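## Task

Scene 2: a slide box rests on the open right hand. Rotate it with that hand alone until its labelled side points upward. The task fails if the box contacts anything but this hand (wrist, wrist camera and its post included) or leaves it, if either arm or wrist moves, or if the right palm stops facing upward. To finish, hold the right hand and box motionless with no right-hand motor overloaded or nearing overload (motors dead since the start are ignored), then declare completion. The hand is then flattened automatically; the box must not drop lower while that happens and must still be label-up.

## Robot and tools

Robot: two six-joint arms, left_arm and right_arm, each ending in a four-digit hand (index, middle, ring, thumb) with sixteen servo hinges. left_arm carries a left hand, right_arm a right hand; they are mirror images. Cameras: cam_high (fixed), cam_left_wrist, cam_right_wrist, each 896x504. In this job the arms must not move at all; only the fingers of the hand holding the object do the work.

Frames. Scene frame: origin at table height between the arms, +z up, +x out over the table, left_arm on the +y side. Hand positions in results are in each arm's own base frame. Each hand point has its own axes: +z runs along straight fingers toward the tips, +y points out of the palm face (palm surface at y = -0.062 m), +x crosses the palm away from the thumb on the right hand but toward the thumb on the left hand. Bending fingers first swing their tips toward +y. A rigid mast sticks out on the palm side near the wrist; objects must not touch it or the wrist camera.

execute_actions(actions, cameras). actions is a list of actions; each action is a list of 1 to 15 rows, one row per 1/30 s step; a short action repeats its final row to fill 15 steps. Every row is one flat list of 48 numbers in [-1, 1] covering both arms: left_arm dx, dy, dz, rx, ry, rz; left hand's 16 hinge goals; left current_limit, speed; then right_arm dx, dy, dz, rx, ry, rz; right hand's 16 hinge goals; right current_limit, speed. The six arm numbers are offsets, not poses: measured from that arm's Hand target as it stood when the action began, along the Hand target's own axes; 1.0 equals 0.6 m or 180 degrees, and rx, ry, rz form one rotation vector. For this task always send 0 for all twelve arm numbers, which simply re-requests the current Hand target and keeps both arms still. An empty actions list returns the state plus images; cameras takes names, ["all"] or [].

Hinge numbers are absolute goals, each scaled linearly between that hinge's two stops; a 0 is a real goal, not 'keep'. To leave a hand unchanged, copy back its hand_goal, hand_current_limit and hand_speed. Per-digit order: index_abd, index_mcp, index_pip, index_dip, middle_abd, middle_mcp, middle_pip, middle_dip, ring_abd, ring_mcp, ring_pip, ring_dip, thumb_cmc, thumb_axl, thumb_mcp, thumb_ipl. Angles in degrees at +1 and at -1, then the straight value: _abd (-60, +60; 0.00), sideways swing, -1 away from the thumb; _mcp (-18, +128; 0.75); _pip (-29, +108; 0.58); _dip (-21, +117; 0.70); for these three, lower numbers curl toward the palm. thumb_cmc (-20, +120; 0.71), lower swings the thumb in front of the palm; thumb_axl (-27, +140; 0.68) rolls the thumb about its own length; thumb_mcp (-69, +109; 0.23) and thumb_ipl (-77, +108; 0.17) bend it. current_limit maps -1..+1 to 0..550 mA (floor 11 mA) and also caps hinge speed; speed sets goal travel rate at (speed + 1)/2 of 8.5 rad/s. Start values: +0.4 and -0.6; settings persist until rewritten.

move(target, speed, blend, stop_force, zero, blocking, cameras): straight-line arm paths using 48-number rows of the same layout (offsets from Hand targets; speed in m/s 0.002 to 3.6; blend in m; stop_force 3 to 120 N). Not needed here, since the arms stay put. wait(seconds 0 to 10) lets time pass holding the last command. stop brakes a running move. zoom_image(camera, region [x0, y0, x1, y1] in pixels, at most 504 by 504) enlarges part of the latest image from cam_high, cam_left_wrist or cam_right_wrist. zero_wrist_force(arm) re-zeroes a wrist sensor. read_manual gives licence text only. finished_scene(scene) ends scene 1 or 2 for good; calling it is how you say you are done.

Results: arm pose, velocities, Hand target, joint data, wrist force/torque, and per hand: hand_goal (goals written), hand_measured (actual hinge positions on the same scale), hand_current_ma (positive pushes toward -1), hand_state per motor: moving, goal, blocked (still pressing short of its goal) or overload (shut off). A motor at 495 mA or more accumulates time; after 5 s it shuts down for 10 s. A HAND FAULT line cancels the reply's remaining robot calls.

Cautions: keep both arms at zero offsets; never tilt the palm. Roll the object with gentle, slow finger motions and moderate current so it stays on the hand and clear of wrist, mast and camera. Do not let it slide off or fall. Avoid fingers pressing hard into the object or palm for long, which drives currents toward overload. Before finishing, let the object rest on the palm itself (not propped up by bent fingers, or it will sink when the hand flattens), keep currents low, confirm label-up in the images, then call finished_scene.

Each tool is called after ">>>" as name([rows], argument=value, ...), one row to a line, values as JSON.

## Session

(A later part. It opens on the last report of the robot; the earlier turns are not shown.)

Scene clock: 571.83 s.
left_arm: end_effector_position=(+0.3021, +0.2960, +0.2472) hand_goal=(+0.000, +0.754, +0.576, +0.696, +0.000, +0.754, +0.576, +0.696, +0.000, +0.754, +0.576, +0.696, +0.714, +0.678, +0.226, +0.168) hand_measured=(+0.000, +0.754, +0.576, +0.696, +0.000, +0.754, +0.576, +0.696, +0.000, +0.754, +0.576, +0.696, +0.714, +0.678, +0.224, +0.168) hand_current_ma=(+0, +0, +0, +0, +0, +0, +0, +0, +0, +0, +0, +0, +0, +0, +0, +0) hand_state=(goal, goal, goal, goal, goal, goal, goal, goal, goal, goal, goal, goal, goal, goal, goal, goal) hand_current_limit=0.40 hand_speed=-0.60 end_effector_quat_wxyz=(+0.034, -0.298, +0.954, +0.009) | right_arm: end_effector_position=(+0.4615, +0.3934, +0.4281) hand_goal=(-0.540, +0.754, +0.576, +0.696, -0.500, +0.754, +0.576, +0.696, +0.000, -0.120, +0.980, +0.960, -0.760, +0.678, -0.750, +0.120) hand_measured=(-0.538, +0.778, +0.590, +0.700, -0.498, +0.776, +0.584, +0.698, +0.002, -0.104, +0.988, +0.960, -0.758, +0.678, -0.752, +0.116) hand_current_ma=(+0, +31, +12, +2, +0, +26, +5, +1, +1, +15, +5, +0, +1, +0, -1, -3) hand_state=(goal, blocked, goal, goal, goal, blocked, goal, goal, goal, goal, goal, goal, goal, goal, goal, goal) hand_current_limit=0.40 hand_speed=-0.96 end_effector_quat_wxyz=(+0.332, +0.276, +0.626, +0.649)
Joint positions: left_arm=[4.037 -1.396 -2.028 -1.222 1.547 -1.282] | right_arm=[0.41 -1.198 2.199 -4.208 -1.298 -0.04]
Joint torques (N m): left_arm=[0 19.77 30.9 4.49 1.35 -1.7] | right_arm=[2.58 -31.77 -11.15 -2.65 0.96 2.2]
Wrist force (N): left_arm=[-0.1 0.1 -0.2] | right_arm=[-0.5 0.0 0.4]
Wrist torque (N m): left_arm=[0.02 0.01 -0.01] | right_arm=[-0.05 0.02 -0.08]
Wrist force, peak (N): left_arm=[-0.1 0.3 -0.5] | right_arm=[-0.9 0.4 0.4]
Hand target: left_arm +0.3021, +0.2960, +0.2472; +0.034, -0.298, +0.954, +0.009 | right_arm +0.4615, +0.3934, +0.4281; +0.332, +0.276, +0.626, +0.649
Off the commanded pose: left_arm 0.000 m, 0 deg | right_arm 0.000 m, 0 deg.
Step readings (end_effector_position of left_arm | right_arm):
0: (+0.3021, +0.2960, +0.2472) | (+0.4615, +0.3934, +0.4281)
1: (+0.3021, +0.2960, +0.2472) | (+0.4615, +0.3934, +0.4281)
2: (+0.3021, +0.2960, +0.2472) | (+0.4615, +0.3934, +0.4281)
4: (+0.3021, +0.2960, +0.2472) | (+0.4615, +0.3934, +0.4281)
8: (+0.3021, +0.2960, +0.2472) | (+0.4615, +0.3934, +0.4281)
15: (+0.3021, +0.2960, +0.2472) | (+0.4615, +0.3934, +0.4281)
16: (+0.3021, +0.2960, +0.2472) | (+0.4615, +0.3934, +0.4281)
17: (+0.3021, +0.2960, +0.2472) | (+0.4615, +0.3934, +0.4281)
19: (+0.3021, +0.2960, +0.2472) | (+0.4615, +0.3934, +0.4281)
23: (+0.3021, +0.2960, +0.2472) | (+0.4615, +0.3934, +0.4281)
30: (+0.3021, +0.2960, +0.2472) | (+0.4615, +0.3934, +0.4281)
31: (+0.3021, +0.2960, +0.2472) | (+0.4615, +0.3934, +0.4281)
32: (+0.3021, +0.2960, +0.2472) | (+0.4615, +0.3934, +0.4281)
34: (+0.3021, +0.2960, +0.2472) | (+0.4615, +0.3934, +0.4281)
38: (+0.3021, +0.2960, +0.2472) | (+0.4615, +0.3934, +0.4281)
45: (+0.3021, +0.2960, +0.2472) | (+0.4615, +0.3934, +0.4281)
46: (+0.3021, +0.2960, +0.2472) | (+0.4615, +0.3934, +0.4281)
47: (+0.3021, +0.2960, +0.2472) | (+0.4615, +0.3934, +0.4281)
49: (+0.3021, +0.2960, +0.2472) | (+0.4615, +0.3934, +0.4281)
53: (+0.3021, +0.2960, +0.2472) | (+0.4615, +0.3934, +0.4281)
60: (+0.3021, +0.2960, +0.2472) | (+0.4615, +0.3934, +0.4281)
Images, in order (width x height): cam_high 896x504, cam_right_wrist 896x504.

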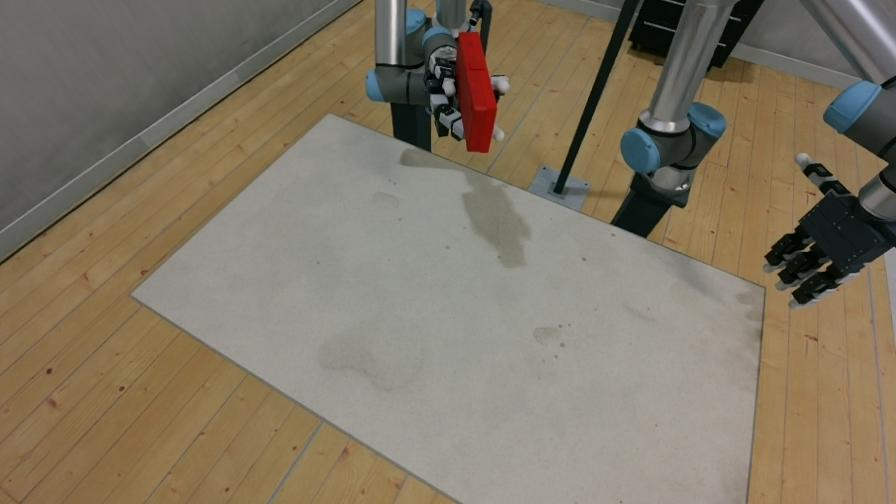

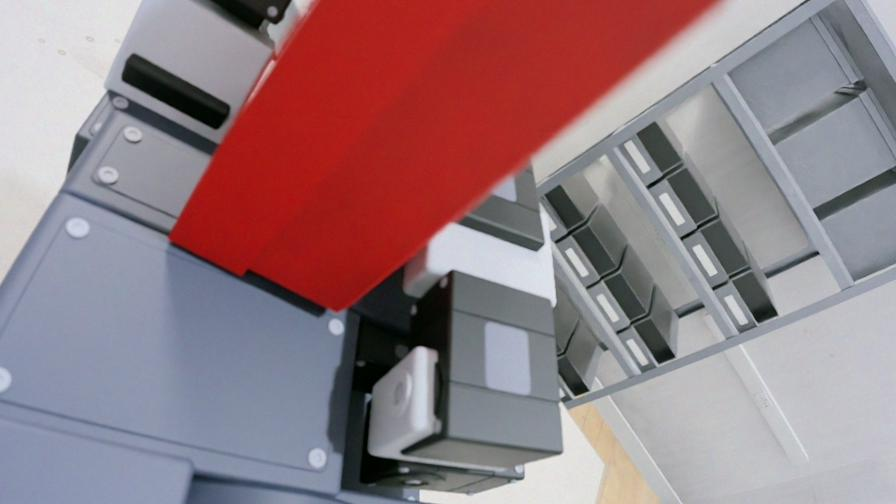

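>>> execute_actions([
  [[0,0,0,0,0,0,0,0.754,0.576,0.696,0,0.754,0.576,0.696,0,0.754,0.576,0.696,0.714,0.678,0.226,0.168,0.4,-0.6,0,0,0,0,0,0,-0.54,0.754,0.576,0.696,-0.50,0.86,0.576,0.696,-0.05,-0.12,0.980,0.960,-0.76,0.678,-0.75,0.12,0.4,-0.96]],
  [[0,0,0,0,0,0,0,0.754,0.576,0.696,0,0.754,0.576,0.696,0,0.754,0.576,0.696,0.714,0.678,0.226,0.168,0.4,-0.6,0,0,0,0,0,0,-0.54,0.754,0.576,0.696,-0.42,0.88,0.576,0.696,-0.10,-0.12,0.980,0.960,-0.76,0.678,-0.75,0.12,0.4,-0.96]],
  [[0,0,0,0,0,0,0,0.754,0.576,0.696,0,0.754,0.576,0.696,0,0.754,0.576,0.696,0.714,0.678,0.226,0.168,0.4,-0.6,0,0,0,0,0,0,-0.54,0.754,0.576,0.696,-0.34,0.88,0.576,0.696,-0.10,-0.12,0.980,0.960,-0.76,0.678,-0.75,0.12,0.4,-0.96]],
  [[0,0,0,0,0,0,0,0.754,0.576,0.696,0,0.754,0.576,0.696,0,0.754,0.576,0.696,0.714,0.678,0.226,0.168,0.4,-0.6,0,0,0,0,0,0,-0.54,0.754,0.576,0.696,-0.33,0.80,0.576,0.696,-0.10,-0.12,0.980,0.960,-0.76,0.678,-0.75,0.12,0.4,-0.96]],
  [[0,0,0,0,0,0,0,0.754,0.576,0.696,0,0.754,0.576,0.696,0,0.754,0.576,0.696,0.714,0.678,0.226,0.168,0.4,-0.6,0,0,0,0,0,0,-0.54,0.754,0.576,0.696,-0.33,0.74,0.576,0.696,-0.10,-0.12,0.980,0.960,-0.76,0.678,-0.75,0.12,0.4,-0.96]],
  [[0,0,0,0,0,0,0,0.754,0.576,0.696,0,0.754,0.576,0.696,0,0.754,0.576,0.696,0.714,0.678,0.226,0.168,0.4,-0.6,0,0,0,0,0,0,-0.54,0.754,0.576,0.696,-0.33,0.73,0.576,0.696,-0.10,-0.12,0.980,0.960,-0.76,0.678,-0.75,0.12,0.4,-0.96]],
], cameras=["cam_high", "cam_right_wrist"])

>>> zoom_image(camera="cam_high", region=[370, 10, 570, 210])

Scene clock: 634.80 s.
left_arm: end_effector_position=(+0.3021, +0.2960, +0.2472) hand_goal=(+0.000, +0.754, +0.576, +0.696, +0.000, +0.754, +0.576, +0.696, +0.000, +0.754, +0.576, +0.696, +0.714, +0.678, +0.226, +0.168) hand_measured=(+0.000, +0.754, +0.576, +0.696, +0.000, +0.754, +0.576, +0.696, +0.000, +0.754, +0.576, +0.696, +0.714, +0.678, +0.224, +0.168) hand_current_ma=(+0, +0, +0, +0, +0, +0, +0, +0, +0, +0, +0, +0, +0, +0, +0, +0) hand_state=(goal, goal, goal, goal, goal, goal, goal, goal, goal, goal, goal, goal, goal, goal, goal, goal) hand_current_limit=0.40 hand_speed=-0.60 end_effector_quat_wxyz=(+0.034, -0.298, +0.954, +0.009) | right_arm: end_effector_position=(+0.4615, +0.3934, +0.4281) hand_goal=(-0.540, +0.754, +0.576, +0.696, -0.330, +0.730, +0.576, +0.696, -0.100, -0.120, +0.980, +0.960, -0.760, +0.678, -0.750, +0.120) hand_measured=(-0.518, +0.776, +0.588, +0.700, -0.374, +0.782, +0.584, +0.698, -0.098, -0.104, +0.988, +0.960, -0.758, +0.678, -0.752, +0.116) hand_current_ma=(+19, +28, +10, +2, -57, +101, +5, +1, +1, +15, +5, +0, +0, +0, -1, -3) hand_state=(blocked, blocked, goal, goal, blocked, blocked, goal, goal, goal, goal, goal, goal, goal, goal, goal, goal) hand_current_limit=0.40 hand_speed=-0.96 end_effector_quat_wxyz=(+0.332, +0.276, +0.626, +0.649)
Joint positions: left_arm=[4.037 -1.396 -2.028 -1.222 1.547 -1.282] | right_arm=[0.41 -1.198 2.199 -4.208 -1.298 -0.04]
Joint torques (N m): left_arm=[-0.78 18.82 31.13 4.44 1.35 -1.92] | right_arm=[0.47 -34.18 -8.49 -2.49 1.19 1.88]
Wrist force (N): left_arm=[-0.2 0.0 -0.1] | right_arm=[0.1 0.2 0.5]
Wrist torque (N m): left_arm=[0.01 0.03 -0.02] | right_arm=[-0.02 -0.01 -0.05]
Wrist force, peak (N): left_arm=[-0.4 0.4 -0.4] | right_arm=[-0.5 0.2 0.8]
Hand target: left_arm +0.3021, +0.2960, +0.2472; +0.034, -0.298, +0.954, +0.009 | right_arm +0.4615, +0.3934, +0.4281; +0.332, +0.276, +0.626, +0.649
Off the commanded pose: left_arm 0.000 m, 0 deg | right_arm 0.000 m, 0 deg.
Step readings (end_effector_position of left_arm | right_arm):
0: (+0.3021, +0.2960, +0.2472) | (+0.4615, +0.3934, +0.4281)
1: (+0.3021, +0.2960, +0.2472) | (+0.4615, +0.3934, +0.4281)
2: (+0.3021, +0.2960, +0.2472) | (+0.4615, +0.3934, +0.4281)
4: (+0.3021, +0.2960, +0.2472) | (+0.4615, +0.3934, +0.4281)
8: (+0.3021, +0.2960, +0.2472) | (+0.4615, +0.3934, +0.4281)
15: (+0.3021, +0.2960, +0.2472) | (+0.4615, +0.3934, +0.4281)
16: (+0.3021, +0.2960, +0.2472) | (+0.4615, +0.3934, +0.4281)
17: (+0.3021, +0.2960, +0.2472) | (+0.4615, +0.3934, +0.4281)
19: (+0.3021, +0.2960, +0.2472) | (+0.4615, +0.3934, +0.4281)
23: (+0.3021, +0.2960, +0.2472) | (+0.4615, +0.3934, +0.4281)
30: (+0.3021, +0.2960, +0.2472) | (+0.4615, +0.3934, +0.4281)
31: (+0.3021, +0.2960, +0.2472) | (+0.4615, +0.3934, +0.4281)
32: (+0.3021, +0.2960, +0.2472) | (+0.4615, +0.3934, +0.4281)
34: (+0.3021, +0.2960, +0.2472) | (+0.4615, +0.3934, +0.4281)
38: (+0.3021, +0.2960, +0.2472) | (+0.4615, +0.3934, +0.4281)
45: (+0.3021, +0.2960, +0.2472) | (+0.4615, +0.3934, +0.4281)
46: (+0.3021, +0.2960, +0.2472) | (+0.4615, +0.3934, +0.4281)
47: (+0.3021, +0.2960, +0.2472) | (+0.4615, +0.3934, +0.4281)
49: (+0.3021, +0.2960, +0.2472) | (+0.4615, +0.3934, +0.4281)
53: (+0.3021, +0.2960, +0.2472) | (+0.4615, +0.3934, +0.4281)
60: (+0.3021, +0.2960, +0.2472) | (+0.4615, +0.3934, +0.4281)
61: (+0.3021, +0.2960, +0.2472) | (+0.4615, +0.3934, +0.4281)
62: (+0.3021, +0.2960, +0.2472) | (+0.4615, +0.3934, +0.4281)
64: (+0.3021, +0.2960, +0.2472) | (+0.4615, +0.3934, +0.4281)
68: (+0.3021, +0.2960, +0.2472) | (+0.4615, +0.3934, +0.4281)
75: (+0.3021, +0.2960, +0.2472) | (+0.4615, +0.3934, +0.4281)
76: (+0.3021, +0.2960, +0.2472) | (+0.4615, +0.3934, +0.4281)
77: (+0.3021, +0.2960, +0.2472) | (+0.4615, +0.3934, +0.4281)
79: (+0.3021, +0.2960, +0.2472) | (+0.4615, +0.3934, +0.4281)
83: (+0.3021, +0.2960, +0.2472) | (+0.4615, +0.3934, +0.4281)
90: (+0.3021, +0.2960, +0.2472) | (+0.4615, +0.3934, +0.4281)
Images, in order (width x height): cam_high 896x504, cam_right_wrist 896x504.

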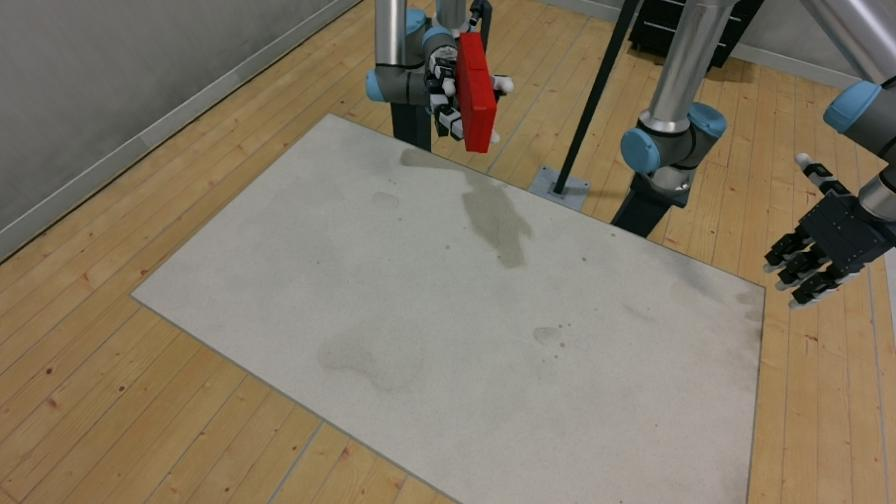

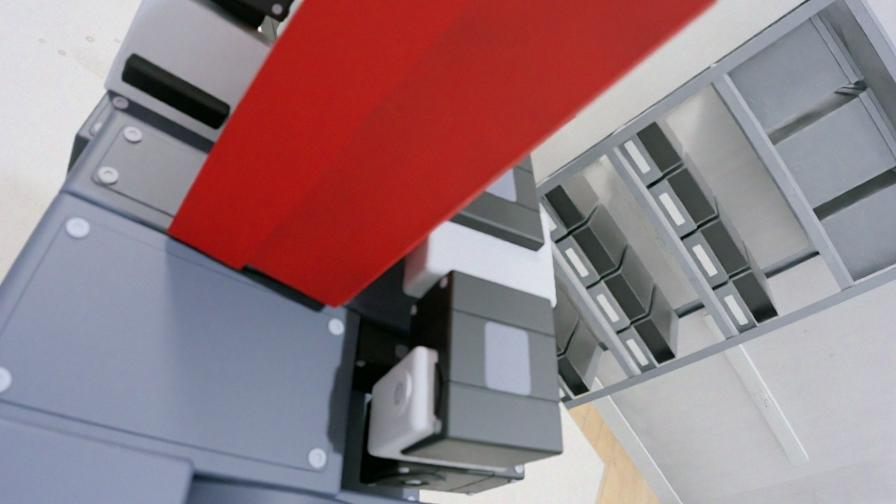

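Scaled by 2.520 from the camera's 896x504 image, which has a finer 1280x720 frame.

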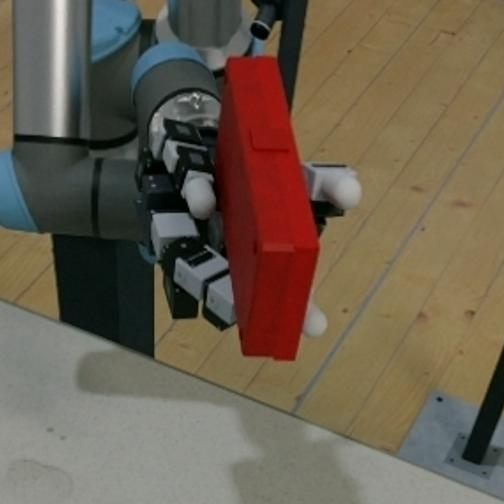

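>>> execute_actions([
  [[0,0,0,0,0,0,0,0.754,0.576,0.696,0,0.754,0.576,0.696,0,0.754,0.576,0.696,0.714,0.678,0.226,0.168,0.4,-0.6,0,0,0,0,0,0,-0.53,0.77,0.576,0.696,-0.385,0.73,0.576,0.696,-0.10,-0.12,0.980,0.960,-0.76,0.678,-0.75,0.12,0.4,-0.97]],
  [[0,0,0,0,0,0,0,0.754,0.576,0.696,0,0.754,0.576,0.696,0,0.754,0.576,0.696,0.714,0.678,0.226,0.168,0.4,-0.6,0,0,0,0,0,0,-0.53,0.81,0.576,0.696,-0.385,0.73,0.576,0.696,-0.10,-0.12,0.980,0.960,-0.76,0.678,-0.75,0.12,0.4,-0.97]],
  [[0,0,0,0,0,0,0,0.754,0.576,0.696,0,0.754,0.576,0.696,0,0.754,0.576,0.696,0.714,0.678,0.226,0.168,0.4,-0.6,0,0,0,0,0,0,-0.53,0.84,0.576,0.696,-0.385,0.73,0.576,0.696,-0.10,-0.12,0.980,0.960,-0.76,0.678,-0.75,0.12,0.4,-0.97]],
], cameras=["cam_high"])

>>> zoom_image(camera="cam_high", region=[370, 10, 570, 210])

Scene clock: 645.00 s.
left_arm: end_effector_position=(+0.3021, +0.2960, +0.2472) hand_goal=(+0.000, +0.754, +0.576, +0.696, +0.000, +0.754, +0.576, +0.696, +0.000, +0.754, +0.576, +0.696, +0.714, +0.678, +0.226, +0.168) hand_measured=(+0.000, +0.754, +0.576, +0.696, +0.000, +0.754, +0.576, +0.696, +0.000, +0.754, +0.576, +0.696, +0.714, +0.678, +0.224, +0.168) hand_current_ma=(+0, +0, +0, +0, +0, +0, +0, +0, +0, +0, +0, +0, +0, +0, +0, +0) hand_state=(goal, goal, goal, goal, goal, goal, goal, goal, goal, goal, goal, goal, goal, goal, goal, goal) hand_current_limit=0.40 hand_speed=-0.60 end_effector_quat_wxyz=(+0.034, -0.298, +0.954, +0.009) | right_arm: end_effector_position=(+0.4615, +0.3934, +0.4281) hand_goal=(-0.530, +0.840, +0.576, +0.696, -0.384, +0.730, +0.576, +0.696, -0.100, -0.120, +0.980, +0.960, -0.760, +0.678, -0.750, +0.120) hand_measured=(-0.520, +0.844, +0.580, +0.698, -0.386, +0.774, +0.588, +0.698, -0.098, -0.104, +0.988, +0.960, -0.758, +0.678, -0.752, +0.116) hand_current_ma=(+5, +2, +2, +1, +0, +78, +8, +1, +1, +15, +5, +0, +0, +0, -1, -3) hand_state=(goal, goal, goal, goal, goal, blocked, goal, goal, goal, goal, goal, goal, goal, goal, goal, goal) hand_current_limit=0.40 hand_speed=-0.97 end_effector_quat_wxyz=(+0.332, +0.276, +0.626, +0.649)
Joint positions: left_arm=[4.037 -1.396 -2.028 -1.222 1.547 -1.282] | right_arm=[0.41 -1.198 2.199 -4.208 -1.298 -0.04]
Joint torques (N m): left_arm=[-1.06 19.34 31.15 4.61 1.28 -1.98] | right_arm=[-0.66 -35.14 -8.51 -2.56 1.02 1.7]
Wrist force (N): left_arm=[0.0 0.0 -0.2] | right_arm=[-0.2 0.3 0.5]
Wrist torque (N m): left_arm=[0.01 -0.01 0.00] | right_arm=[-0.01 -0.01 -0.05]
Wrist force, peak (N): left_arm=[-0.6 0.3 -0.3] | right_arm=[-0.2 0.0 1.1]
Hand target: left_arm +0.3021, +0.2960, +0.2472; +0.034, -0.298, +0.954, +0.009 | right_arm +0.4615, +0.3934, +0.4281; +0.332, +0.276, +0.626, +0.649
Off the commanded pose: left_arm 0.000 m, 0 deg | right_arm 0.000 m, 0 deg.
Step readings (end_effector_position of left_arm | right_arm):
0: (+0.3021, +0.2960, +0.2472) | (+0.4615, +0.3934, +0.4281)
1: (+0.3021, +0.2960, +0.2472) | (+0.4615, +0.3934, +0.4281)
2: (+0.3021, +0.2960, +0.2472) | (+0.4615, +0.3934, +0.4281)
4: (+0.3021, +0.2960, +0.2472) | (+0.4615, +0.3934, +0.4281)
8: (+0.3021, +0.2960, +0.2472) | (+0.4615, +0.3934, +0.4281)
15: (+0.3021, +0.2960, +0.2472) | (+0.4615, +0.3934, +0.4281)
16: (+0.3021, +0.2960, +0.2472) | (+0.4615, +0.3934, +0.4281)
17: (+0.3021, +0.2960, +0.2472) | (+0.4615, +0.3934, +0.4281)
19: (+0.3021, +0.2960, +0.2472) | (+0.4615, +0.3934, +0.4281)
23: (+0.3021, +0.2960, +0.2472) | (+0.4615, +0.3934, +0.4281)
30: (+0.3021, +0.2960, +0.2472) | (+0.4615, +0.3934, +0.4281)
31: (+0.3021, +0.2960, +0.2472) | (+0.4615, +0.3934, +0.4281)
32: (+0.3021, +0.2960, +0.2472) | (+0.4615, +0.3934, +0.4281)
34: (+0.3021, +0.2960, +0.2472) | (+0.4615, +0.3934, +0.4281)
38: (+0.3021, +0.2960, +0.2472) | (+0.4615, +0.3934, +0.4281)
45: (+0.3021, +0.2960, +0.2472) | (+0.4615, +0.3934, +0.4281)
Images, in order (width x height): cam_high 896x504.

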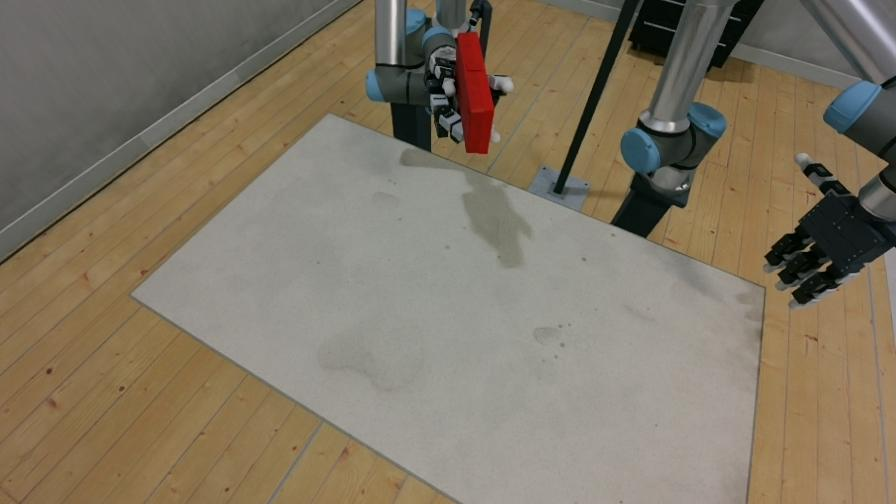

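Scaled by 2.520 from the camera's 896x504 image, which has a finer 1280x720 frame.

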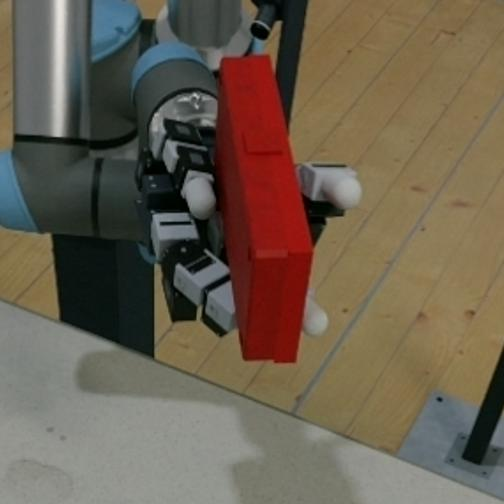

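>>> execute_actions([
  [[0,0,0,0,0,0,0,0.754,0.576,0.696,0,0.754,0.576,0.696,0,0.754,0.576,0.696,0.714,0.678,0.226,0.168,0.4,-0.6,0,0,0,0,0,0,-0.50,0.88,0.576,0.696,-0.385,0.73,0.576,0.696,-0.10,-0.12,0.980,0.960,-0.76,0.678,-0.75,0.12,0.4,-0.96]],
  [[0,0,0,0,0,0,0,0.754,0.576,0.696,0,0.754,0.576,0.696,0,0.754,0.576,0.696,0.714,0.678,0.226,0.168,0.4,-0.6,0,0,0,0,0,0,-0.35,0.88,0.576,0.696,-0.385,0.73,0.576,0.696,-0.10,-0.12,0.980,0.960,-0.76,0.678,-0.75,0.12,0.4,-0.96]],
  [[0,0,0,0,0,0,0,0.754,0.576,0.696,0,0.754,0.576,0.696,0,0.754,0.576,0.696,0.714,0.678,0.226,0.168,0.4,-0.6,0,0,0,0,0,0,-0.22,0.88,0.576,0.696,-0.385,0.73,0.576,0.696,-0.10,-0.12,0.980,0.960,-0.76,0.678,-0.75,0.12,0.4,-0.96]],
  [[0,0,0,0,0,0,0,0.754,0.576,0.696,0,0.754,0.576,0.696,0,0.754,0.576,0.696,0.714,0.678,0.226,0.168,0.4,-0.6,0,0,0,0,0,0,-0.22,0.88,0.576,0.696,-0.385,0.73,0.576,0.696,-0.10,-0.12,0.980,0.960,-0.76,0.678,-0.75,0.12,0.4,-0.96]],
], cameras=["cam_high", "cam_right_wrist"])

>>> zoom_image(camera="cam_high", region=[370, 10, 570, 210])

Scene clock: 660.33 s.
left_arm: end_effector_position=(+0.3021, +0.2960, +0.2472) hand_goal=(+0.000, +0.754, +0.576, +0.696, +0.000, +0.754, +0.576, +0.696, +0.000, +0.754, +0.576, +0.696, +0.714, +0.678, +0.226, +0.168) hand_measured=(+0.000, +0.754, +0.576, +0.696, +0.000, +0.754, +0.576, +0.696, +0.000, +0.754, +0.576, +0.696, +0.714, +0.678, +0.224, +0.168) hand_current_ma=(+0, +0, +0, +0, +0, +0, +0, +0, +0, +0, +0, +0, +0, +0, +0, +0) hand_state=(goal, goal, goal, goal, goal, goal, goal, goal, goal, goal, goal, goal, goal, goal, goal, goal) hand_current_limit=0.40 hand_speed=-0.60 end_effector_quat_wxyz=(+0.034, -0.298, +0.954, +0.009) | right_arm: end_effector_position=(+0.4615, +0.3934, +0.4281) hand_goal=(-0.220, +0.880, +0.576, +0.696, -0.384, +0.730, +0.576, +0.696, -0.100, -0.120, +0.980, +0.960, -0.760, +0.678, -0.750, +0.120) hand_measured=(-0.224, +0.886, +0.580, +0.698, -0.386, +0.774, +0.588, +0.698, -0.098, -0.104, +0.988, +0.960, -0.758, +0.678, -0.752, +0.116) hand_current_ma=(-1, +4, +2, +1, +0, +78, +8, +1, +1, +15, +5, +0, +0, +0, -1, -3) hand_state=(goal, goal, goal, goal, goal, blocked, goal, goal, goal, goal, goal, goal, goal, goal, goal, goal) hand_current_limit=0.40 hand_speed=-0.96 end_effector_quat_wxyz=(+0.332, +0.276, +0.626, +0.649)
Joint positions: left_arm=[4.037 -1.396 -2.028 -1.222 1.547 -1.282] | right_arm=[0.41 -1.198 2.199 -4.208 -1.298 -0.04]
Joint torques (N m): left_arm=[0.61 19.41 30.86 4.62 1.31 -1.84] | right_arm=[-0.78 -35.34 -8.82 -2.52 1.08 1.8]
Wrist force (N): left_arm=[-0.1 0.1 -0.2] | right_arm=[-0.1 0.3 0.7]
Wrist torque (N m): left_arm=[0.03 0.01 -0.01] | right_arm=[-0.02 0.01 -0.05]
Wrist force, peak (N): left_arm=[-0.3 0.4 -0.5] | right_arm=[-0.7 0.4 0.7]
Hand target: left_arm +0.3021, +0.2960, +0.2472; +0.034, -0.298, +0.954, +0.009 | right_arm +0.4615, +0.3934, +0.4281; +0.332, +0.276, +0.626, +0.649
Off the commanded pose: left_arm 0.000 m, 0 deg | right_arm 0.000 m, 0 deg.
Step readings (end_effector_position of left_arm | right_arm):
0: (+0.3021, +0.2960, +0.2472) | (+0.4615, +0.3934, +0.4281)
1: (+0.3021, +0.2960, +0.2472) | (+0.4615, +0.3934, +0.4281)
2: (+0.3021, +0.2960, +0.2472) | (+0.4615, +0.3934, +0.4281)
4: (+0.3021, +0.2960, +0.2472) | (+0.4615, +0.3934, +0.4281)
8: (+0.3021, +0.2960, +0.2472) | (+0.4615, +0.3934, +0.4281)
15: (+0.3021, +0.2960, +0.2472) | (+0.4615, +0.3934, +0.4281)
16: (+0.3021, +0.2960, +0.2472) | (+0.4615, +0.3934, +0.4281)
17: (+0.3021, +0.2960, +0.2472) | (+0.4615, +0.3934, +0.4281)
19: (+0.3021, +0.2960, +0.2472) | (+0.4615, +0.3934, +0.4281)
23: (+0.3021, +0.2960, +0.2472) | (+0.4615, +0.3934, +0.4281)
30: (+0.3021, +0.2960, +0.2472) | (+0.4615, +0.3934, +0.4281)
31: (+0.3021, +0.2960, +0.2472) | (+0.4615, +0.3934, +0.4281)
32: (+0.3021, +0.2960, +0.2472) | (+0.4615, +0.3934, +0.4281)
34: (+0.3021, +0.2960, +0.2472) | (+0.4615, +0.3934, +0.4281)
38: (+0.3021, +0.2960, +0.2472) | (+0.4615, +0.3934, +0.4281)
45: (+0.3021, +0.2960, +0.2472) | (+0.4615, +0.3934, +0.4281)
46: (+0.3021, +0.2960, +0.2472) | (+0.4615, +0.3934, +0.4281)
47: (+0.3021, +0.2960, +0.2472) | (+0.4615, +0.3934, +0.4281)
49: (+0.3021, +0.2960, +0.2472) | (+0.4615, +0.3934, +0.4281)
53: (+0.3021, +0.2960, +0.2472) | (+0.4615, +0.3934, +0.4281)
60: (+0.3021, +0.2960, +0.2472) | (+0.4615, +0.3934, +0.4281)
Images, in order (width x height): cam_high 896x504, cam_right_wrist 896x504.

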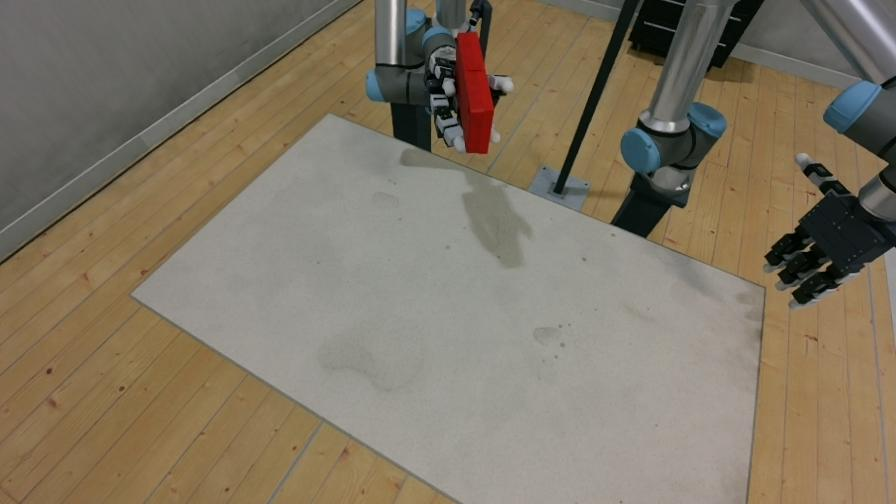

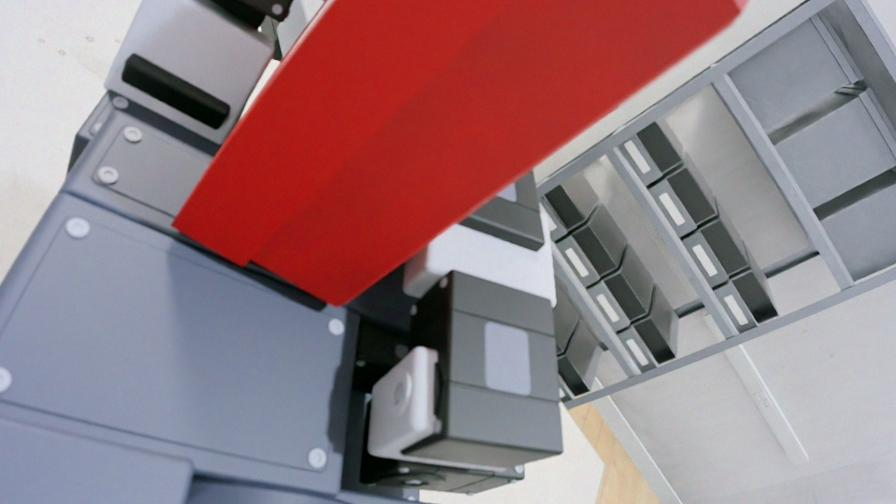

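Scaled by 2.520 from the camera's 896x504 image, which has a finer 1280x720 frame.

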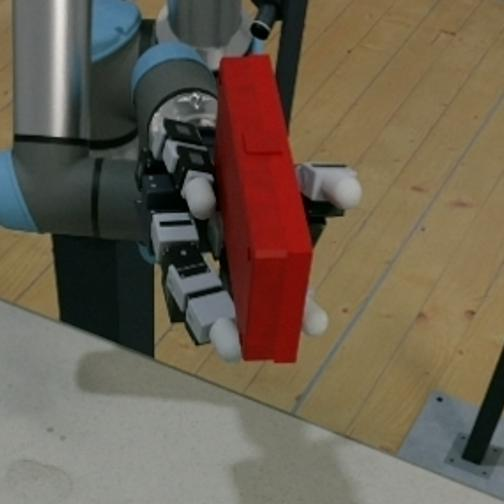

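>>> execute_actions([
  [[0,0,0,0,0,0,0,0.754,0.576,0.696,0,0.754,0.576,0.696,0,0.754,0.576,0.696,0.714,0.678,0.226,0.168,0.4,-0.6,0,0,0,0,0,0,-0.10,0.88,0.576,0.696,-0.385,0.73,0.576,0.696,-0.15,-0.12,0.980,0.960,-0.76,0.678,-0.75,0.12,0.4,-0.95]],
  [[0,0,0,0,0,0,0,0.754,0.576,0.696,0,0.754,0.576,0.696,0,0.754,0.576,0.696,0.714,0.678,0.226,0.168,0.4,-0.6,0,0,0,0,0,0,0.05,0.85,0.576,0.696,-0.385,0.73,0.576,0.696,-0.22,-0.12,0.980,0.960,-0.76,0.678,-0.75,0.12,0.4,-0.95]],
  [[0,0,0,0,0,0,0,0.754,0.576,0.696,0,0.754,0.576,0.696,0,0.754,0.576,0.696,0.714,0.678,0.226,0.168,0.4,-0.6,0,0,0,0,0,0,0.05,0.65,0.70,0.696,-0.385,0.73,0.576,0.696,-0.30,-0.12,0.980,0.960,-0.76,0.678,-0.75,0.12,0.4,-0.95]],
  [[0,0,0,0,0,0,0,0.754,0.576,0.696,0,0.754,0.576,0.696,0,0.754,0.576,0.696,0.714,0.678,0.226,0.168,0.4,-0.6,0,0,0,0,0,0,0.05,0.45,0.90,0.696,-0.385,0.73,0.576,0.696,-0.30,-0.12,0.980,0.960,-0.76,0.678,-0.75,0.12,0.4,-0.95]],
  [[0,0,0,0,0,0,0,0.754,0.576,0.696,0,0.754,0.576,0.696,0,0.754,0.576,0.696,0.714,0.678,0.226,0.168,0.4,-0.6,0,0,0,0,0,0,0.05,0.41,0.94,0.696,-0.385,0.73,0.576,0.696,-0.30,-0.12,0.980,0.960,-0.76,0.678,-0.75,0.12,0.4,-0.95]],
], cameras=["cam_high", "cam_right_wrist"])

>>> zoom_image(camera="cam_high", region=[370, 10, 570, 210])

Scene clock: 687.67 s.
left_arm: end_effector_position=(+0.3021, +0.2960, +0.2472) hand_goal=(+0.000, +0.754, +0.576, +0.696, +0.000, +0.754, +0.576, +0.696, +0.000, +0.754, +0.576, +0.696, +0.714, +0.678, +0.226, +0.168) hand_measured=(+0.000, +0.754, +0.576, +0.696, +0.000, +0.754, +0.576, +0.696, +0.000, +0.754, +0.576, +0.696, +0.714, +0.678, +0.224, +0.168) hand_current_ma=(+0, +0, +0, +0, +0, +0, +0, +0, +0, +0, +0, +0, +0, +0, +0, +0) hand_state=(goal, goal, goal, goal, goal, goal, goal, goal, goal, goal, goal, goal, goal, goal, goal, goal) hand_current_limit=0.40 hand_speed=-0.60 end_effector_quat_wxyz=(+0.034, -0.298, +0.954, +0.009) | right_arm: end_effector_position=(+0.4615, +0.3934, +0.4281) hand_goal=(+0.050, +0.410, +0.940, +0.696, -0.384, +0.730, +0.576, +0.696, -0.300, -0.120, +0.980, +0.960, -0.760, +0.678, -0.750, +0.120) hand_measured=(+0.046, +0.428, +0.940, +0.698, -0.386, +0.774, +0.588, +0.698, -0.298, -0.104, +0.988, +0.960, -0.758, +0.678, -0.752, +0.116) hand_current_ma=(-1, +21, +0, +1, +0, +78, +8, +1, +0, +15, +5, +0, +0, +0, -1, -3) hand_state=(goal, goal, goal, goal, goal, blocked, goal, goal, goal, goal, goal, goal, goal, goal, goal, goal) hand_current_limit=0.40 hand_speed=-0.95 end_effector_quat_wxyz=(+0.332, +0.276, +0.626, +0.649)
Joint positions: left_arm=[4.037 -1.396 -2.028 -1.222 1.547 -1.282] | right_arm=[0.41 -1.198 2.199 -4.208 -1.298 -0.04]
Joint torques (N m): left_arm=[-1.34 19.48 31.12 4.61 1.21 -1.78] | right_arm=[-0.95 -36.78 -8.25 -2.52 1.34 1.95]
Wrist force (N): left_arm=[-0.1 0.3 -0.1] | right_arm=[-0.2 0.1 0.6]
Wrist torque (N m): left_arm=[0.05 0.01 -0.02] | right_arm=[-0.04 0.02 -0.06]
Wrist force, peak (N): left_arm=[-0.1 0.6 -0.3] | right_arm=[-0.4 0.0 0.9]
Hand target: left_arm +0.3021, +0.2960, +0.2472; +0.034, -0.298, +0.954, +0.009 | right_arm +0.4615, +0.3934, +0.4281; +0.332, +0.276, +0.626, +0.649
Off the commanded pose: left_arm 0.000 m, 0 deg | right_arm 0.000 m, 0 deg.
Step readings (end_effector_position of left_arm | right_arm):
0: (+0.3021, +0.2960, +0.2472) | (+0.4615, +0.3934, +0.4281)
1: (+0.3021, +0.2960, +0.2472) | (+0.4615, +0.3934, +0.4281)
2: (+0.3021, +0.2960, +0.2472) | (+0.4615, +0.3934, +0.4281)
4: (+0.3021, +0.2960, +0.2472) | (+0.4615, +0.3934, +0.4281)
8: (+0.3021, +0.2960, +0.2472) | (+0.4615, +0.3934, +0.4281)
15: (+0.3021, +0.2960, +0.2472) | (+0.4615, +0.3934, +0.4281)
16: (+0.3021, +0.2960, +0.2472) | (+0.4615, +0.3934, +0.4281)
17: (+0.3021, +0.2960, +0.2472) | (+0.4615, +0.3934, +0.4281)
19: (+0.3021, +0.2960, +0.2472) | (+0.4615, +0.3934, +0.4281)
23: (+0.3021, +0.2960, +0.2472) | (+0.4615, +0.3934, +0.4281)
30: (+0.3021, +0.2960, +0.2472) | (+0.4615, +0.3934, +0.4281)
31: (+0.3021, +0.2960, +0.2472) | (+0.4615, +0.3934, +0.4281)
32: (+0.3021, +0.2960, +0.2472) | (+0.4615, +0.3934, +0.4281)
34: (+0.3021, +0.2960, +0.2472) | (+0.4615, +0.3934, +0.4281)
38: (+0.3021, +0.2960, +0.2472) | (+0.4615, +0.3934, +0.4281)
45: (+0.3021, +0.2960, +0.2472) | (+0.4615, +0.3934, +0.4281)
46: (+0.3021, +0.2960, +0.2472) | (+0.4615, +0.3934, +0.4281)
47: (+0.3021, +0.2960, +0.2472) | (+0.4615, +0.3934, +0.4281)
49: (+0.3021, +0.2960, +0.2472) | (+0.4615, +0.3934, +0.4281)
53: (+0.3021, +0.2960, +0.2472) | (+0.4615, +0.3934, +0.4281)
60: (+0.3021, +0.2960, +0.2472) | (+0.4615, +0.3934, +0.4281)
61: (+0.3021, +0.2960, +0.2472) | (+0.4615, +0.3934, +0.4281)
62: (+0.3021, +0.2960, +0.2472) | (+0.4615, +0.3934, +0.4281)
64: (+0.3021, +0.2960, +0.2472) | (+0.4615, +0.3934, +0.4281)
68: (+0.3021, +0.2960, +0.2472) | (+0.4615, +0.3934, +0.4281)
75: (+0.3021, +0.2960, +0.2472) | (+0.4615, +0.3934, +0.4281)
Images, in order (width x height): cam_high 896x504, cam_right_wrist 896x504.

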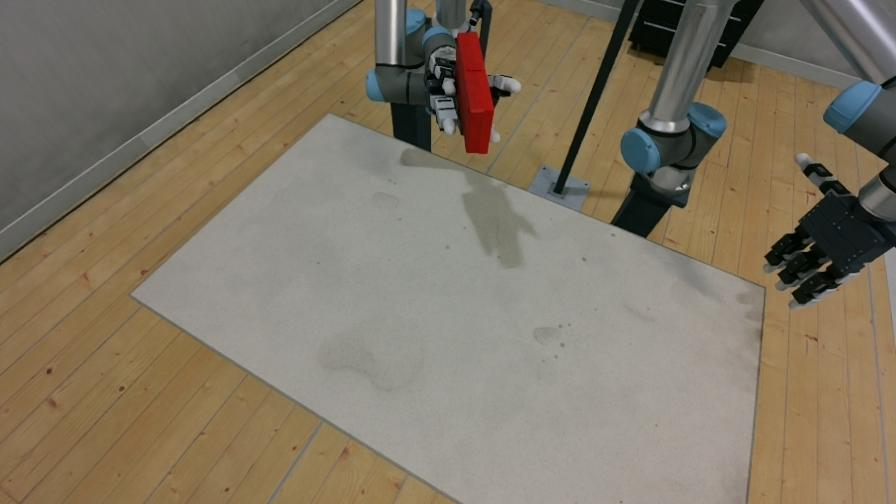

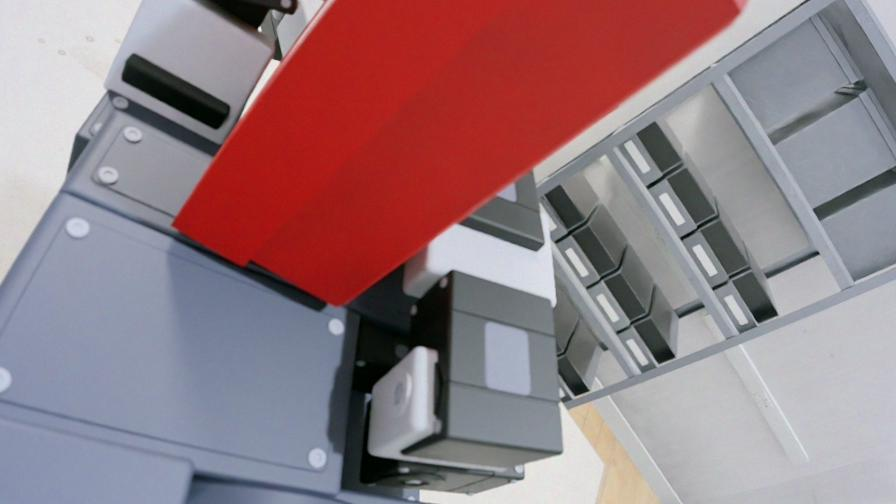

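Scaled by 2.520 from the camera's 896x504 image, which has a finer 1280x720 frame.

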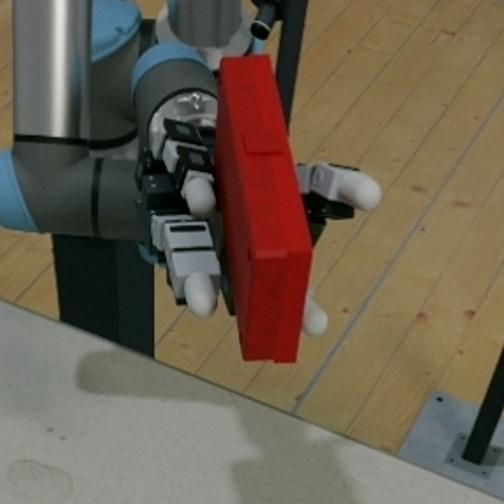

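>>> execute_actions([
  [[0,0,0,0,0,0,0,0.754,0.576,0.696,0,0.754,0.576,0.696,0,0.754,0.576,0.696,0.714,0.678,0.226,0.168,0.4,-0.6,0,0,0,0,0,0,-0.08,0.41,0.94,0.696,-0.43,0.73,0.576,0.696,-0.30,-0.12,0.980,0.960,-0.81,0.678,-0.75,0.12,0.4,-0.96]],
  [[0,0,0,0,0,0,0,0.754,0.576,0.696,0,0.754,0.576,0.696,0,0.754,0.576,0.696,0.714,0.678,0.226,0.168,0.4,-0.6,0,0,0,0,0,0,-0.15,0.41,0.94,0.696,-0.49,0.73,0.576,0.696,-0.30,-0.12,0.980,0.960,-0.86,0.678,-0.75,0.12,0.4,-0.965]],
  [[0,0,0,0,0,0,0,0.754,0.576,0.696,0,0.754,0.576,0.696,0,0.754,0.576,0.696,0.714,0.678,0.226,0.168,0.4,-0.6,0,0,0,0,0,0,-0.22,0.41,0.94,0.696,-0.55,0.73,0.576,0.696,-0.30,-0.12,0.980,0.960,-0.91,0.678,-0.75,0.12,0.4,-0.965]],
  [[0,0,0,0,0,0,0,0.754,0.576,0.696,0,0.754,0.576,0.696,0,0.754,0.576,0.696,0.714,0.678,0.226,0.168,0.4,-0.6,0,0,0,0,0,0,-0.28,0.41,0.94,0.696,-0.61,0.73,0.576,0.696,-0.30,-0.12,0.980,0.960,-0.96,0.678,-0.75,0.12,0.4,-0.965]],
  [[0,0,0,0,0,0,0,0.754,0.576,0.696,0,0.754,0.576,0.696,0,0.754,0.576,0.696,0.714,0.678,0.226,0.168,0.4,-0.6,0,0,0,0,0,0,-0.28,0.41,0.94,0.696,-0.61,0.73,0.576,0.696,-0.30,-0.12,0.980,0.960,-0.96,0.678,-0.75,0.12,0.4,-0.965]],
], cameras=["cam_high", "cam_right_wrist"])

>>> zoom_image(camera="cam_high", region=[370, 10, 570, 210])

Scene clock: 705.97 s.
left_arm: end_effector_position=(+0.3021, +0.2960, +0.2472) hand_goal=(+0.000, +0.754, +0.576, +0.696, +0.000, +0.754, +0.576, +0.696, +0.000, +0.754, +0.576, +0.696, +0.714, +0.678, +0.226, +0.168) hand_measured=(+0.000, +0.754, +0.576, +0.696, +0.000, +0.754, +0.576, +0.696, +0.000, +0.754, +0.576, +0.696, +0.714, +0.678, +0.224, +0.168) hand_current_ma=(+0, +0, +0, +0, +0, +0, +0, +0, +0, +0, +0, +0, +0, +0, +0, +0) hand_state=(goal, goal, goal, goal, goal, goal, goal, goal, goal, goal, goal, goal, goal, goal, goal, goal) hand_current_limit=0.40 hand_speed=-0.60 end_effector_quat_wxyz=(+0.034, -0.298, +0.954, +0.009) | right_arm: end_effector_position=(+0.4615, +0.3934, +0.4281) hand_goal=(-0.280, +0.410, +0.940, +0.696, -0.610, +0.730, +0.576, +0.696, -0.300, -0.120, +0.980, +0.960, -0.960, +0.678, -0.750, +0.120) hand_measured=(-0.238, +0.428, +0.940, +0.698, -0.610, +0.774, +0.588, +0.698, -0.298, -0.110, +0.988, +0.960, -0.924, +0.694, -0.756, +0.116) hand_current_ma=(+52, +18, +0, +1, +0, +78, +8, +1, +0, +8, +5, +0, +52, +20, -5, -3) hand_state=(blocked, goal, goal, goal, goal, blocked, goal, goal, goal, goal, goal, goal, blocked, goal, goal, goal) hand_current_limit=0.40 hand_speed=-0.96 end_effector_quat_wxyz=(+0.332, +0.276, +0.626, +0.649)
Joint positions: left_arm=[4.037 -1.396 -2.028 -1.222 1.547 -1.282] | right_arm=[0.41 -1.198 2.199 -4.208 -1.298 -0.04]
Joint torques (N m): left_arm=[-0.94 19.47 30.55 4.65 1.36 -1.75] | right_arm=[-2.11 -37.02 -7.2 -2.66 1.43 2.14]
Wrist force (N): left_arm=[0.0 -0.2 -0.3] | right_arm=[-0.2 0.0 0.6]
Wrist torque (N m): left_arm=[0.00 -0.01 0.00] | right_arm=[-0.05 0.02 -0.09]
Wrist force, peak (N): left_arm=[0.0 0.5 -0.5] | right_arm=[-0.2 0.1 1.0]
Hand target: left_arm +0.3021, +0.2960, +0.2472; +0.034, -0.298, +0.954, +0.009 | right_arm +0.4615, +0.3934, +0.4281; +0.332, +0.276, +0.626, +0.649
Off the commanded pose: left_arm 0.000 m, 0 deg | right_arm 0.000 m, 0 deg.
Step readings (end_effector_position of left_arm | right_arm):
0: (+0.3021, +0.2960, +0.2472) | (+0.4615, +0.3934, +0.4281)
1: (+0.3021, +0.2960, +0.2472) | (+0.4615, +0.3934, +0.4281)
2: (+0.3021, +0.2960, +0.2472) | (+0.4615, +0.3934, +0.4281)
4: (+0.3021, +0.2960, +0.2472) | (+0.4615, +0.3934, +0.4281)
8: (+0.3021, +0.2960, +0.2472) | (+0.4615, +0.3934, +0.4281)
15: (+0.3021, +0.2960, +0.2472) | (+0.4615, +0.3934, +0.4281)
16: (+0.3021, +0.2960, +0.2472) | (+0.4615, +0.3934, +0.4281)
17: (+0.3021, +0.2960, +0.2472) | (+0.4615, +0.3934, +0.4281)
19: (+0.3021, +0.2960, +0.2472) | (+0.4615, +0.3934, +0.4281)
23: (+0.3021, +0.2960, +0.2472) | (+0.4615, +0.3934, +0.4281)
30: (+0.3021, +0.2960, +0.2472) | (+0.4615, +0.3934, +0.4281)
31: (+0.3021, +0.2960, +0.2472) | (+0.4615, +0.3934, +0.4281)
32: (+0.3021, +0.2960, +0.2472) | (+0.4615, +0.3934, +0.4281)
34: (+0.3021, +0.2960, +0.2472) | (+0.4615, +0.3934, +0.4281)
38: (+0.3021, +0.2960, +0.2472) | (+0.4615, +0.3934, +0.4281)
45: (+0.3021, +0.2960, +0.2472) | (+0.4615, +0.3934, +0.4281)
46: (+0.3021, +0.2960, +0.2472) | (+0.4615, +0.3934, +0.4281)
47: (+0.3021, +0.2960, +0.2472) | (+0.4615, +0.3934, +0.4281)
49: (+0.3021, +0.2960, +0.2472) | (+0.4615, +0.3934, +0.4281)
53: (+0.3021, +0.2960, +0.2472) | (+0.4615, +0.3934, +0.4281)
60: (+0.3021, +0.2960, +0.2472) | (+0.4615, +0.3934, +0.4281)
61: (+0.3021, +0.2960, +0.2472) | (+0.4615, +0.3934, +0.4281)
62: (+0.3021, +0.2960, +0.2472) | (+0.4615, +0.3934, +0.4281)
64: (+0.3021, +0.2960, +0.2472) | (+0.4615, +0.3934, +0.4281)
68: (+0.3021, +0.2960, +0.2472) | (+0.4615, +0.3934, +0.4281)
75: (+0.3021, +0.2960, +0.2472) | (+0.4615, +0.3934, +0.4281)
Images, in order (width x height): cam_high 896x504, cam_right_wrist 896x504.

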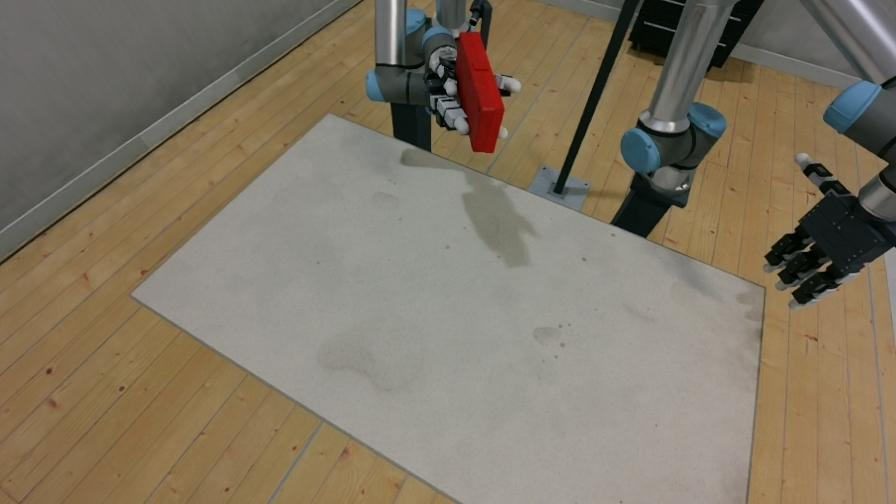

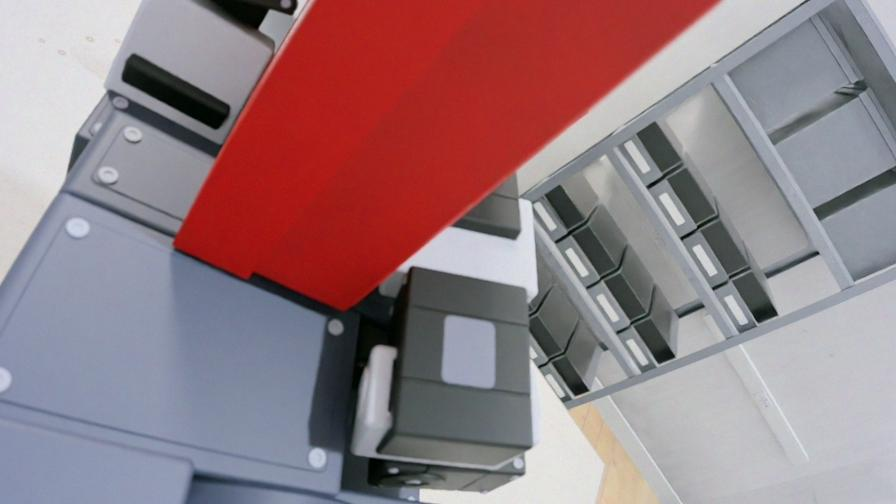

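Scaled by 2.520 from the camera's 896x504 image, which has a finer 1280x720 frame.

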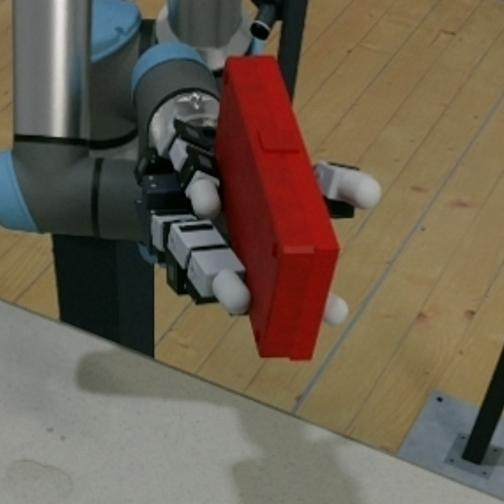

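>>> execute_actions([
  [[0,0,0,0,0,0,0,0.754,0.576,0.696,0,0.754,0.576,0.696,0,0.754,0.576,0.696,0.714,0.678,0.226,0.168,0.4,-0.6,0,0,0,0,0,0,-0.34,0.41,0.94,0.696,-0.63,0.74,0.576,0.696,-0.30,-0.12,0.980,0.960,-0.99,0.678,-0.77,0.14,0.4,-0.965]],
  [[0,0,0,0,0,0,0,0.754,0.576,0.696,0,0.754,0.576,0.696,0,0.754,0.576,0.696,0.714,0.678,0.226,0.168,0.4,-0.6,0,0,0,0,0,0,-0.40,0.41,0.94,0.696,-0.64,0.74,0.576,0.696,-0.30,-0.12,0.980,0.960,-1.0,0.678,-0.80,0.17,0.4,-0.965]],
  [[0,0,0,0,0,0,0,0.754,0.576,0.696,0,0.754,0.576,0.696,0,0.754,0.576,0.696,0.714,0.678,0.226,0.168,0.4,-0.6,0,0,0,0,0,0,-0.46,0.41,0.94,0.696,-0.64,0.74,0.576,0.696,-0.30,-0.12,0.980,0.960,-1.0,0.678,-0.83,0.20,0.4,-0.965]],
], cameras=["cam_high", "cam_right_wrist"])

>>> zoom_image(camera="cam_high", region=[370, 10, 570, 210])

Scene clock: 725.80 s.
left_arm: end_effector_position=(+0.3021, +0.2960, +0.2472) hand_goal=(+0.000, +0.754, +0.576, +0.696, +0.000, +0.754, +0.576, +0.696, +0.000, +0.754, +0.576, +0.696, +0.714, +0.678, +0.226, +0.168) hand_measured=(+0.000, +0.754, +0.576, +0.696, +0.000, +0.754, +0.576, +0.696, +0.000, +0.754, +0.576, +0.696, +0.714, +0.678, +0.224, +0.168) hand_current_ma=(+0, +0, +0, +0, +0, +0, +0, +0, +0, +0, +0, +0, +0, +0, +0, +0) hand_state=(goal, goal, goal, goal, goal, goal, goal, goal, goal, goal, goal, goal, goal, goal, goal, goal) hand_current_limit=0.40 hand_speed=-0.60 end_effector_quat_wxyz=(+0.034, -0.298, +0.954, +0.009) | right_arm: end_effector_position=(+0.4615, +0.3934, +0.4281) hand_goal=(-0.460, +0.410, +0.940, +0.696, -0.640, +0.740, +0.576, +0.696, -0.300, -0.120, +0.980, +0.960, -1.000, +0.678, -0.830, +0.200) hand_measured=(-0.296, +0.426, +0.942, +0.698, -0.640, +0.774, +0.588, +0.698, -0.298, -0.116, +0.988, +0.960, -0.930, +0.702, -0.816, +0.200) hand_current_ma=(+385, +16, +1, +1, +0, +53, +8, +1, +0, +1, +5, +0, +150, +36, +19, +0) hand_state=(blocked, goal, goal, goal, goal, blocked, goal, goal, goal, goal, goal, goal, blocked, blocked, goal, goal) hand_current_limit=0.40 hand_speed=-0.96 end_effector_quat_wxyz=(+0.332, +0.276, +0.626, +0.649)
Joint positions: left_arm=[4.037 -1.396 -2.028 -1.222 1.547 -1.282] | right_arm=[0.41 -1.198 2.199 -4.208 -1.298 -0.04]
Joint torques (N m): left_arm=[-0.74 19.4 30.41 4.68 1.3 -1.74] | right_arm=[-4.27 -36.51 -7.22 -2.59 1.5 2.03]
Wrist force (N): left_arm=[-0.3 -0.1 -0.1] | right_arm=[0.1 0.1 0.3]
Wrist torque (N m): left_arm=[0.00 0.03 -0.02] | right_arm=[-0.01 -0.01 -0.07]
Wrist force, peak (N): left_arm=[0.1 0.6 -0.3] | right_arm=[-0.5 0.4 1.0]
Hand target: left_arm +0.3021, +0.2960, +0.2472; +0.034, -0.298, +0.954, +0.009 | right_arm +0.4615, +0.3934, +0.4281; +0.332, +0.276, +0.626, +0.649
Off the commanded pose: left_arm 0.000 m, 0 deg | right_arm 0.000 m, 0 deg.
Step readings (end_effector_position of left_arm | right_arm):
0: (+0.3021, +0.2960, +0.2472) | (+0.4615, +0.3934, +0.4281)
1: (+0.3021, +0.2960, +0.2472) | (+0.4615, +0.3934, +0.4281)
2: (+0.3021, +0.2960, +0.2472) | (+0.4615, +0.3934, +0.4281)
4: (+0.3021, +0.2960, +0.2472) | (+0.4615, +0.3934, +0.4281)
8: (+0.3021, +0.2960, +0.2472) | (+0.4615, +0.3934, +0.4281)
15: (+0.3021, +0.2960, +0.2472) | (+0.4615, +0.3934, +0.4281)
16: (+0.3021, +0.2960, +0.2472) | (+0.4615, +0.3934, +0.4281)
17: (+0.3021, +0.2960, +0.2472) | (+0.4615, +0.3934, +0.4281)
19: (+0.3021, +0.2960, +0.2472) | (+0.4615, +0.3934, +0.4281)
23: (+0.3021, +0.2960, +0.2472) | (+0.4615, +0.3934, +0.4281)
30: (+0.3021, +0.2960, +0.2472) | (+0.4615, +0.3934, +0.4281)
31: (+0.3021, +0.2960, +0.2472) | (+0.4615, +0.3934, +0.4281)
32: (+0.3021, +0.2960, +0.2472) | (+0.4615, +0.3934, +0.4281)
34: (+0.3021, +0.2960, +0.2472) | (+0.4615, +0.3934, +0.4281)
38: (+0.3021, +0.2960, +0.2472) | (+0.4615, +0.3934, +0.4281)
45: (+0.3021, +0.2960, +0.2472) | (+0.4615, +0.3934, +0.4281)
Images, in order (width x height): cam_high 896x504, cam_right_wrist 896x504.

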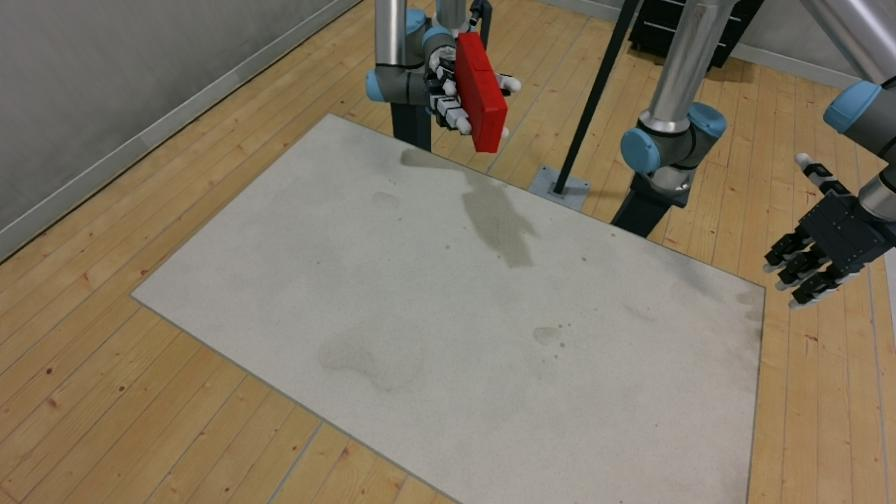

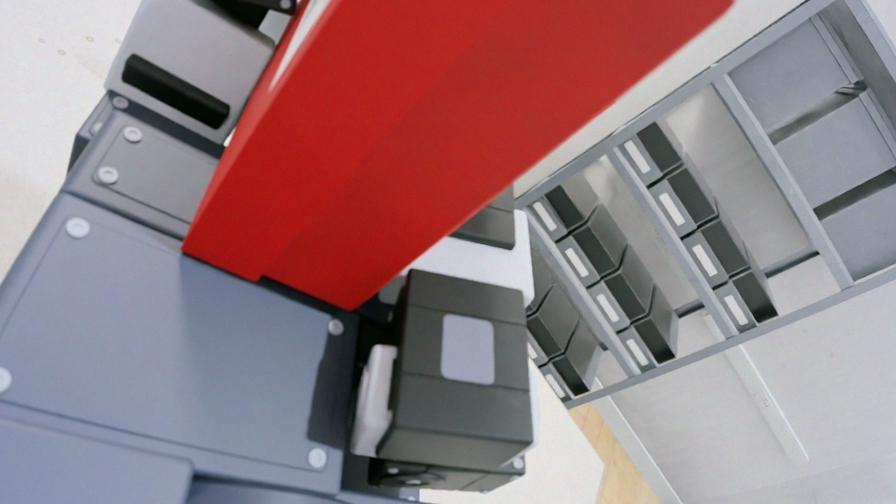

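Scaled by 2.520 from the camera's 896x504 image, which has a finer 1280x720 frame.

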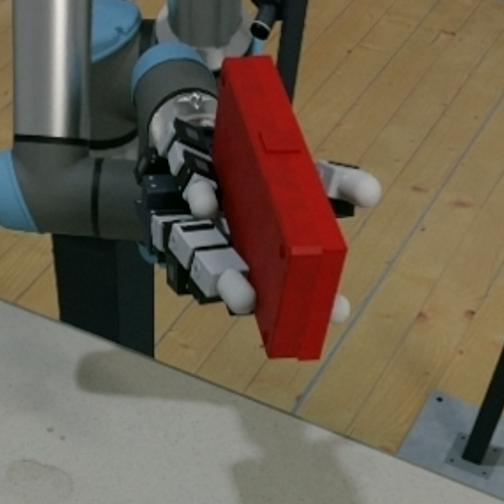

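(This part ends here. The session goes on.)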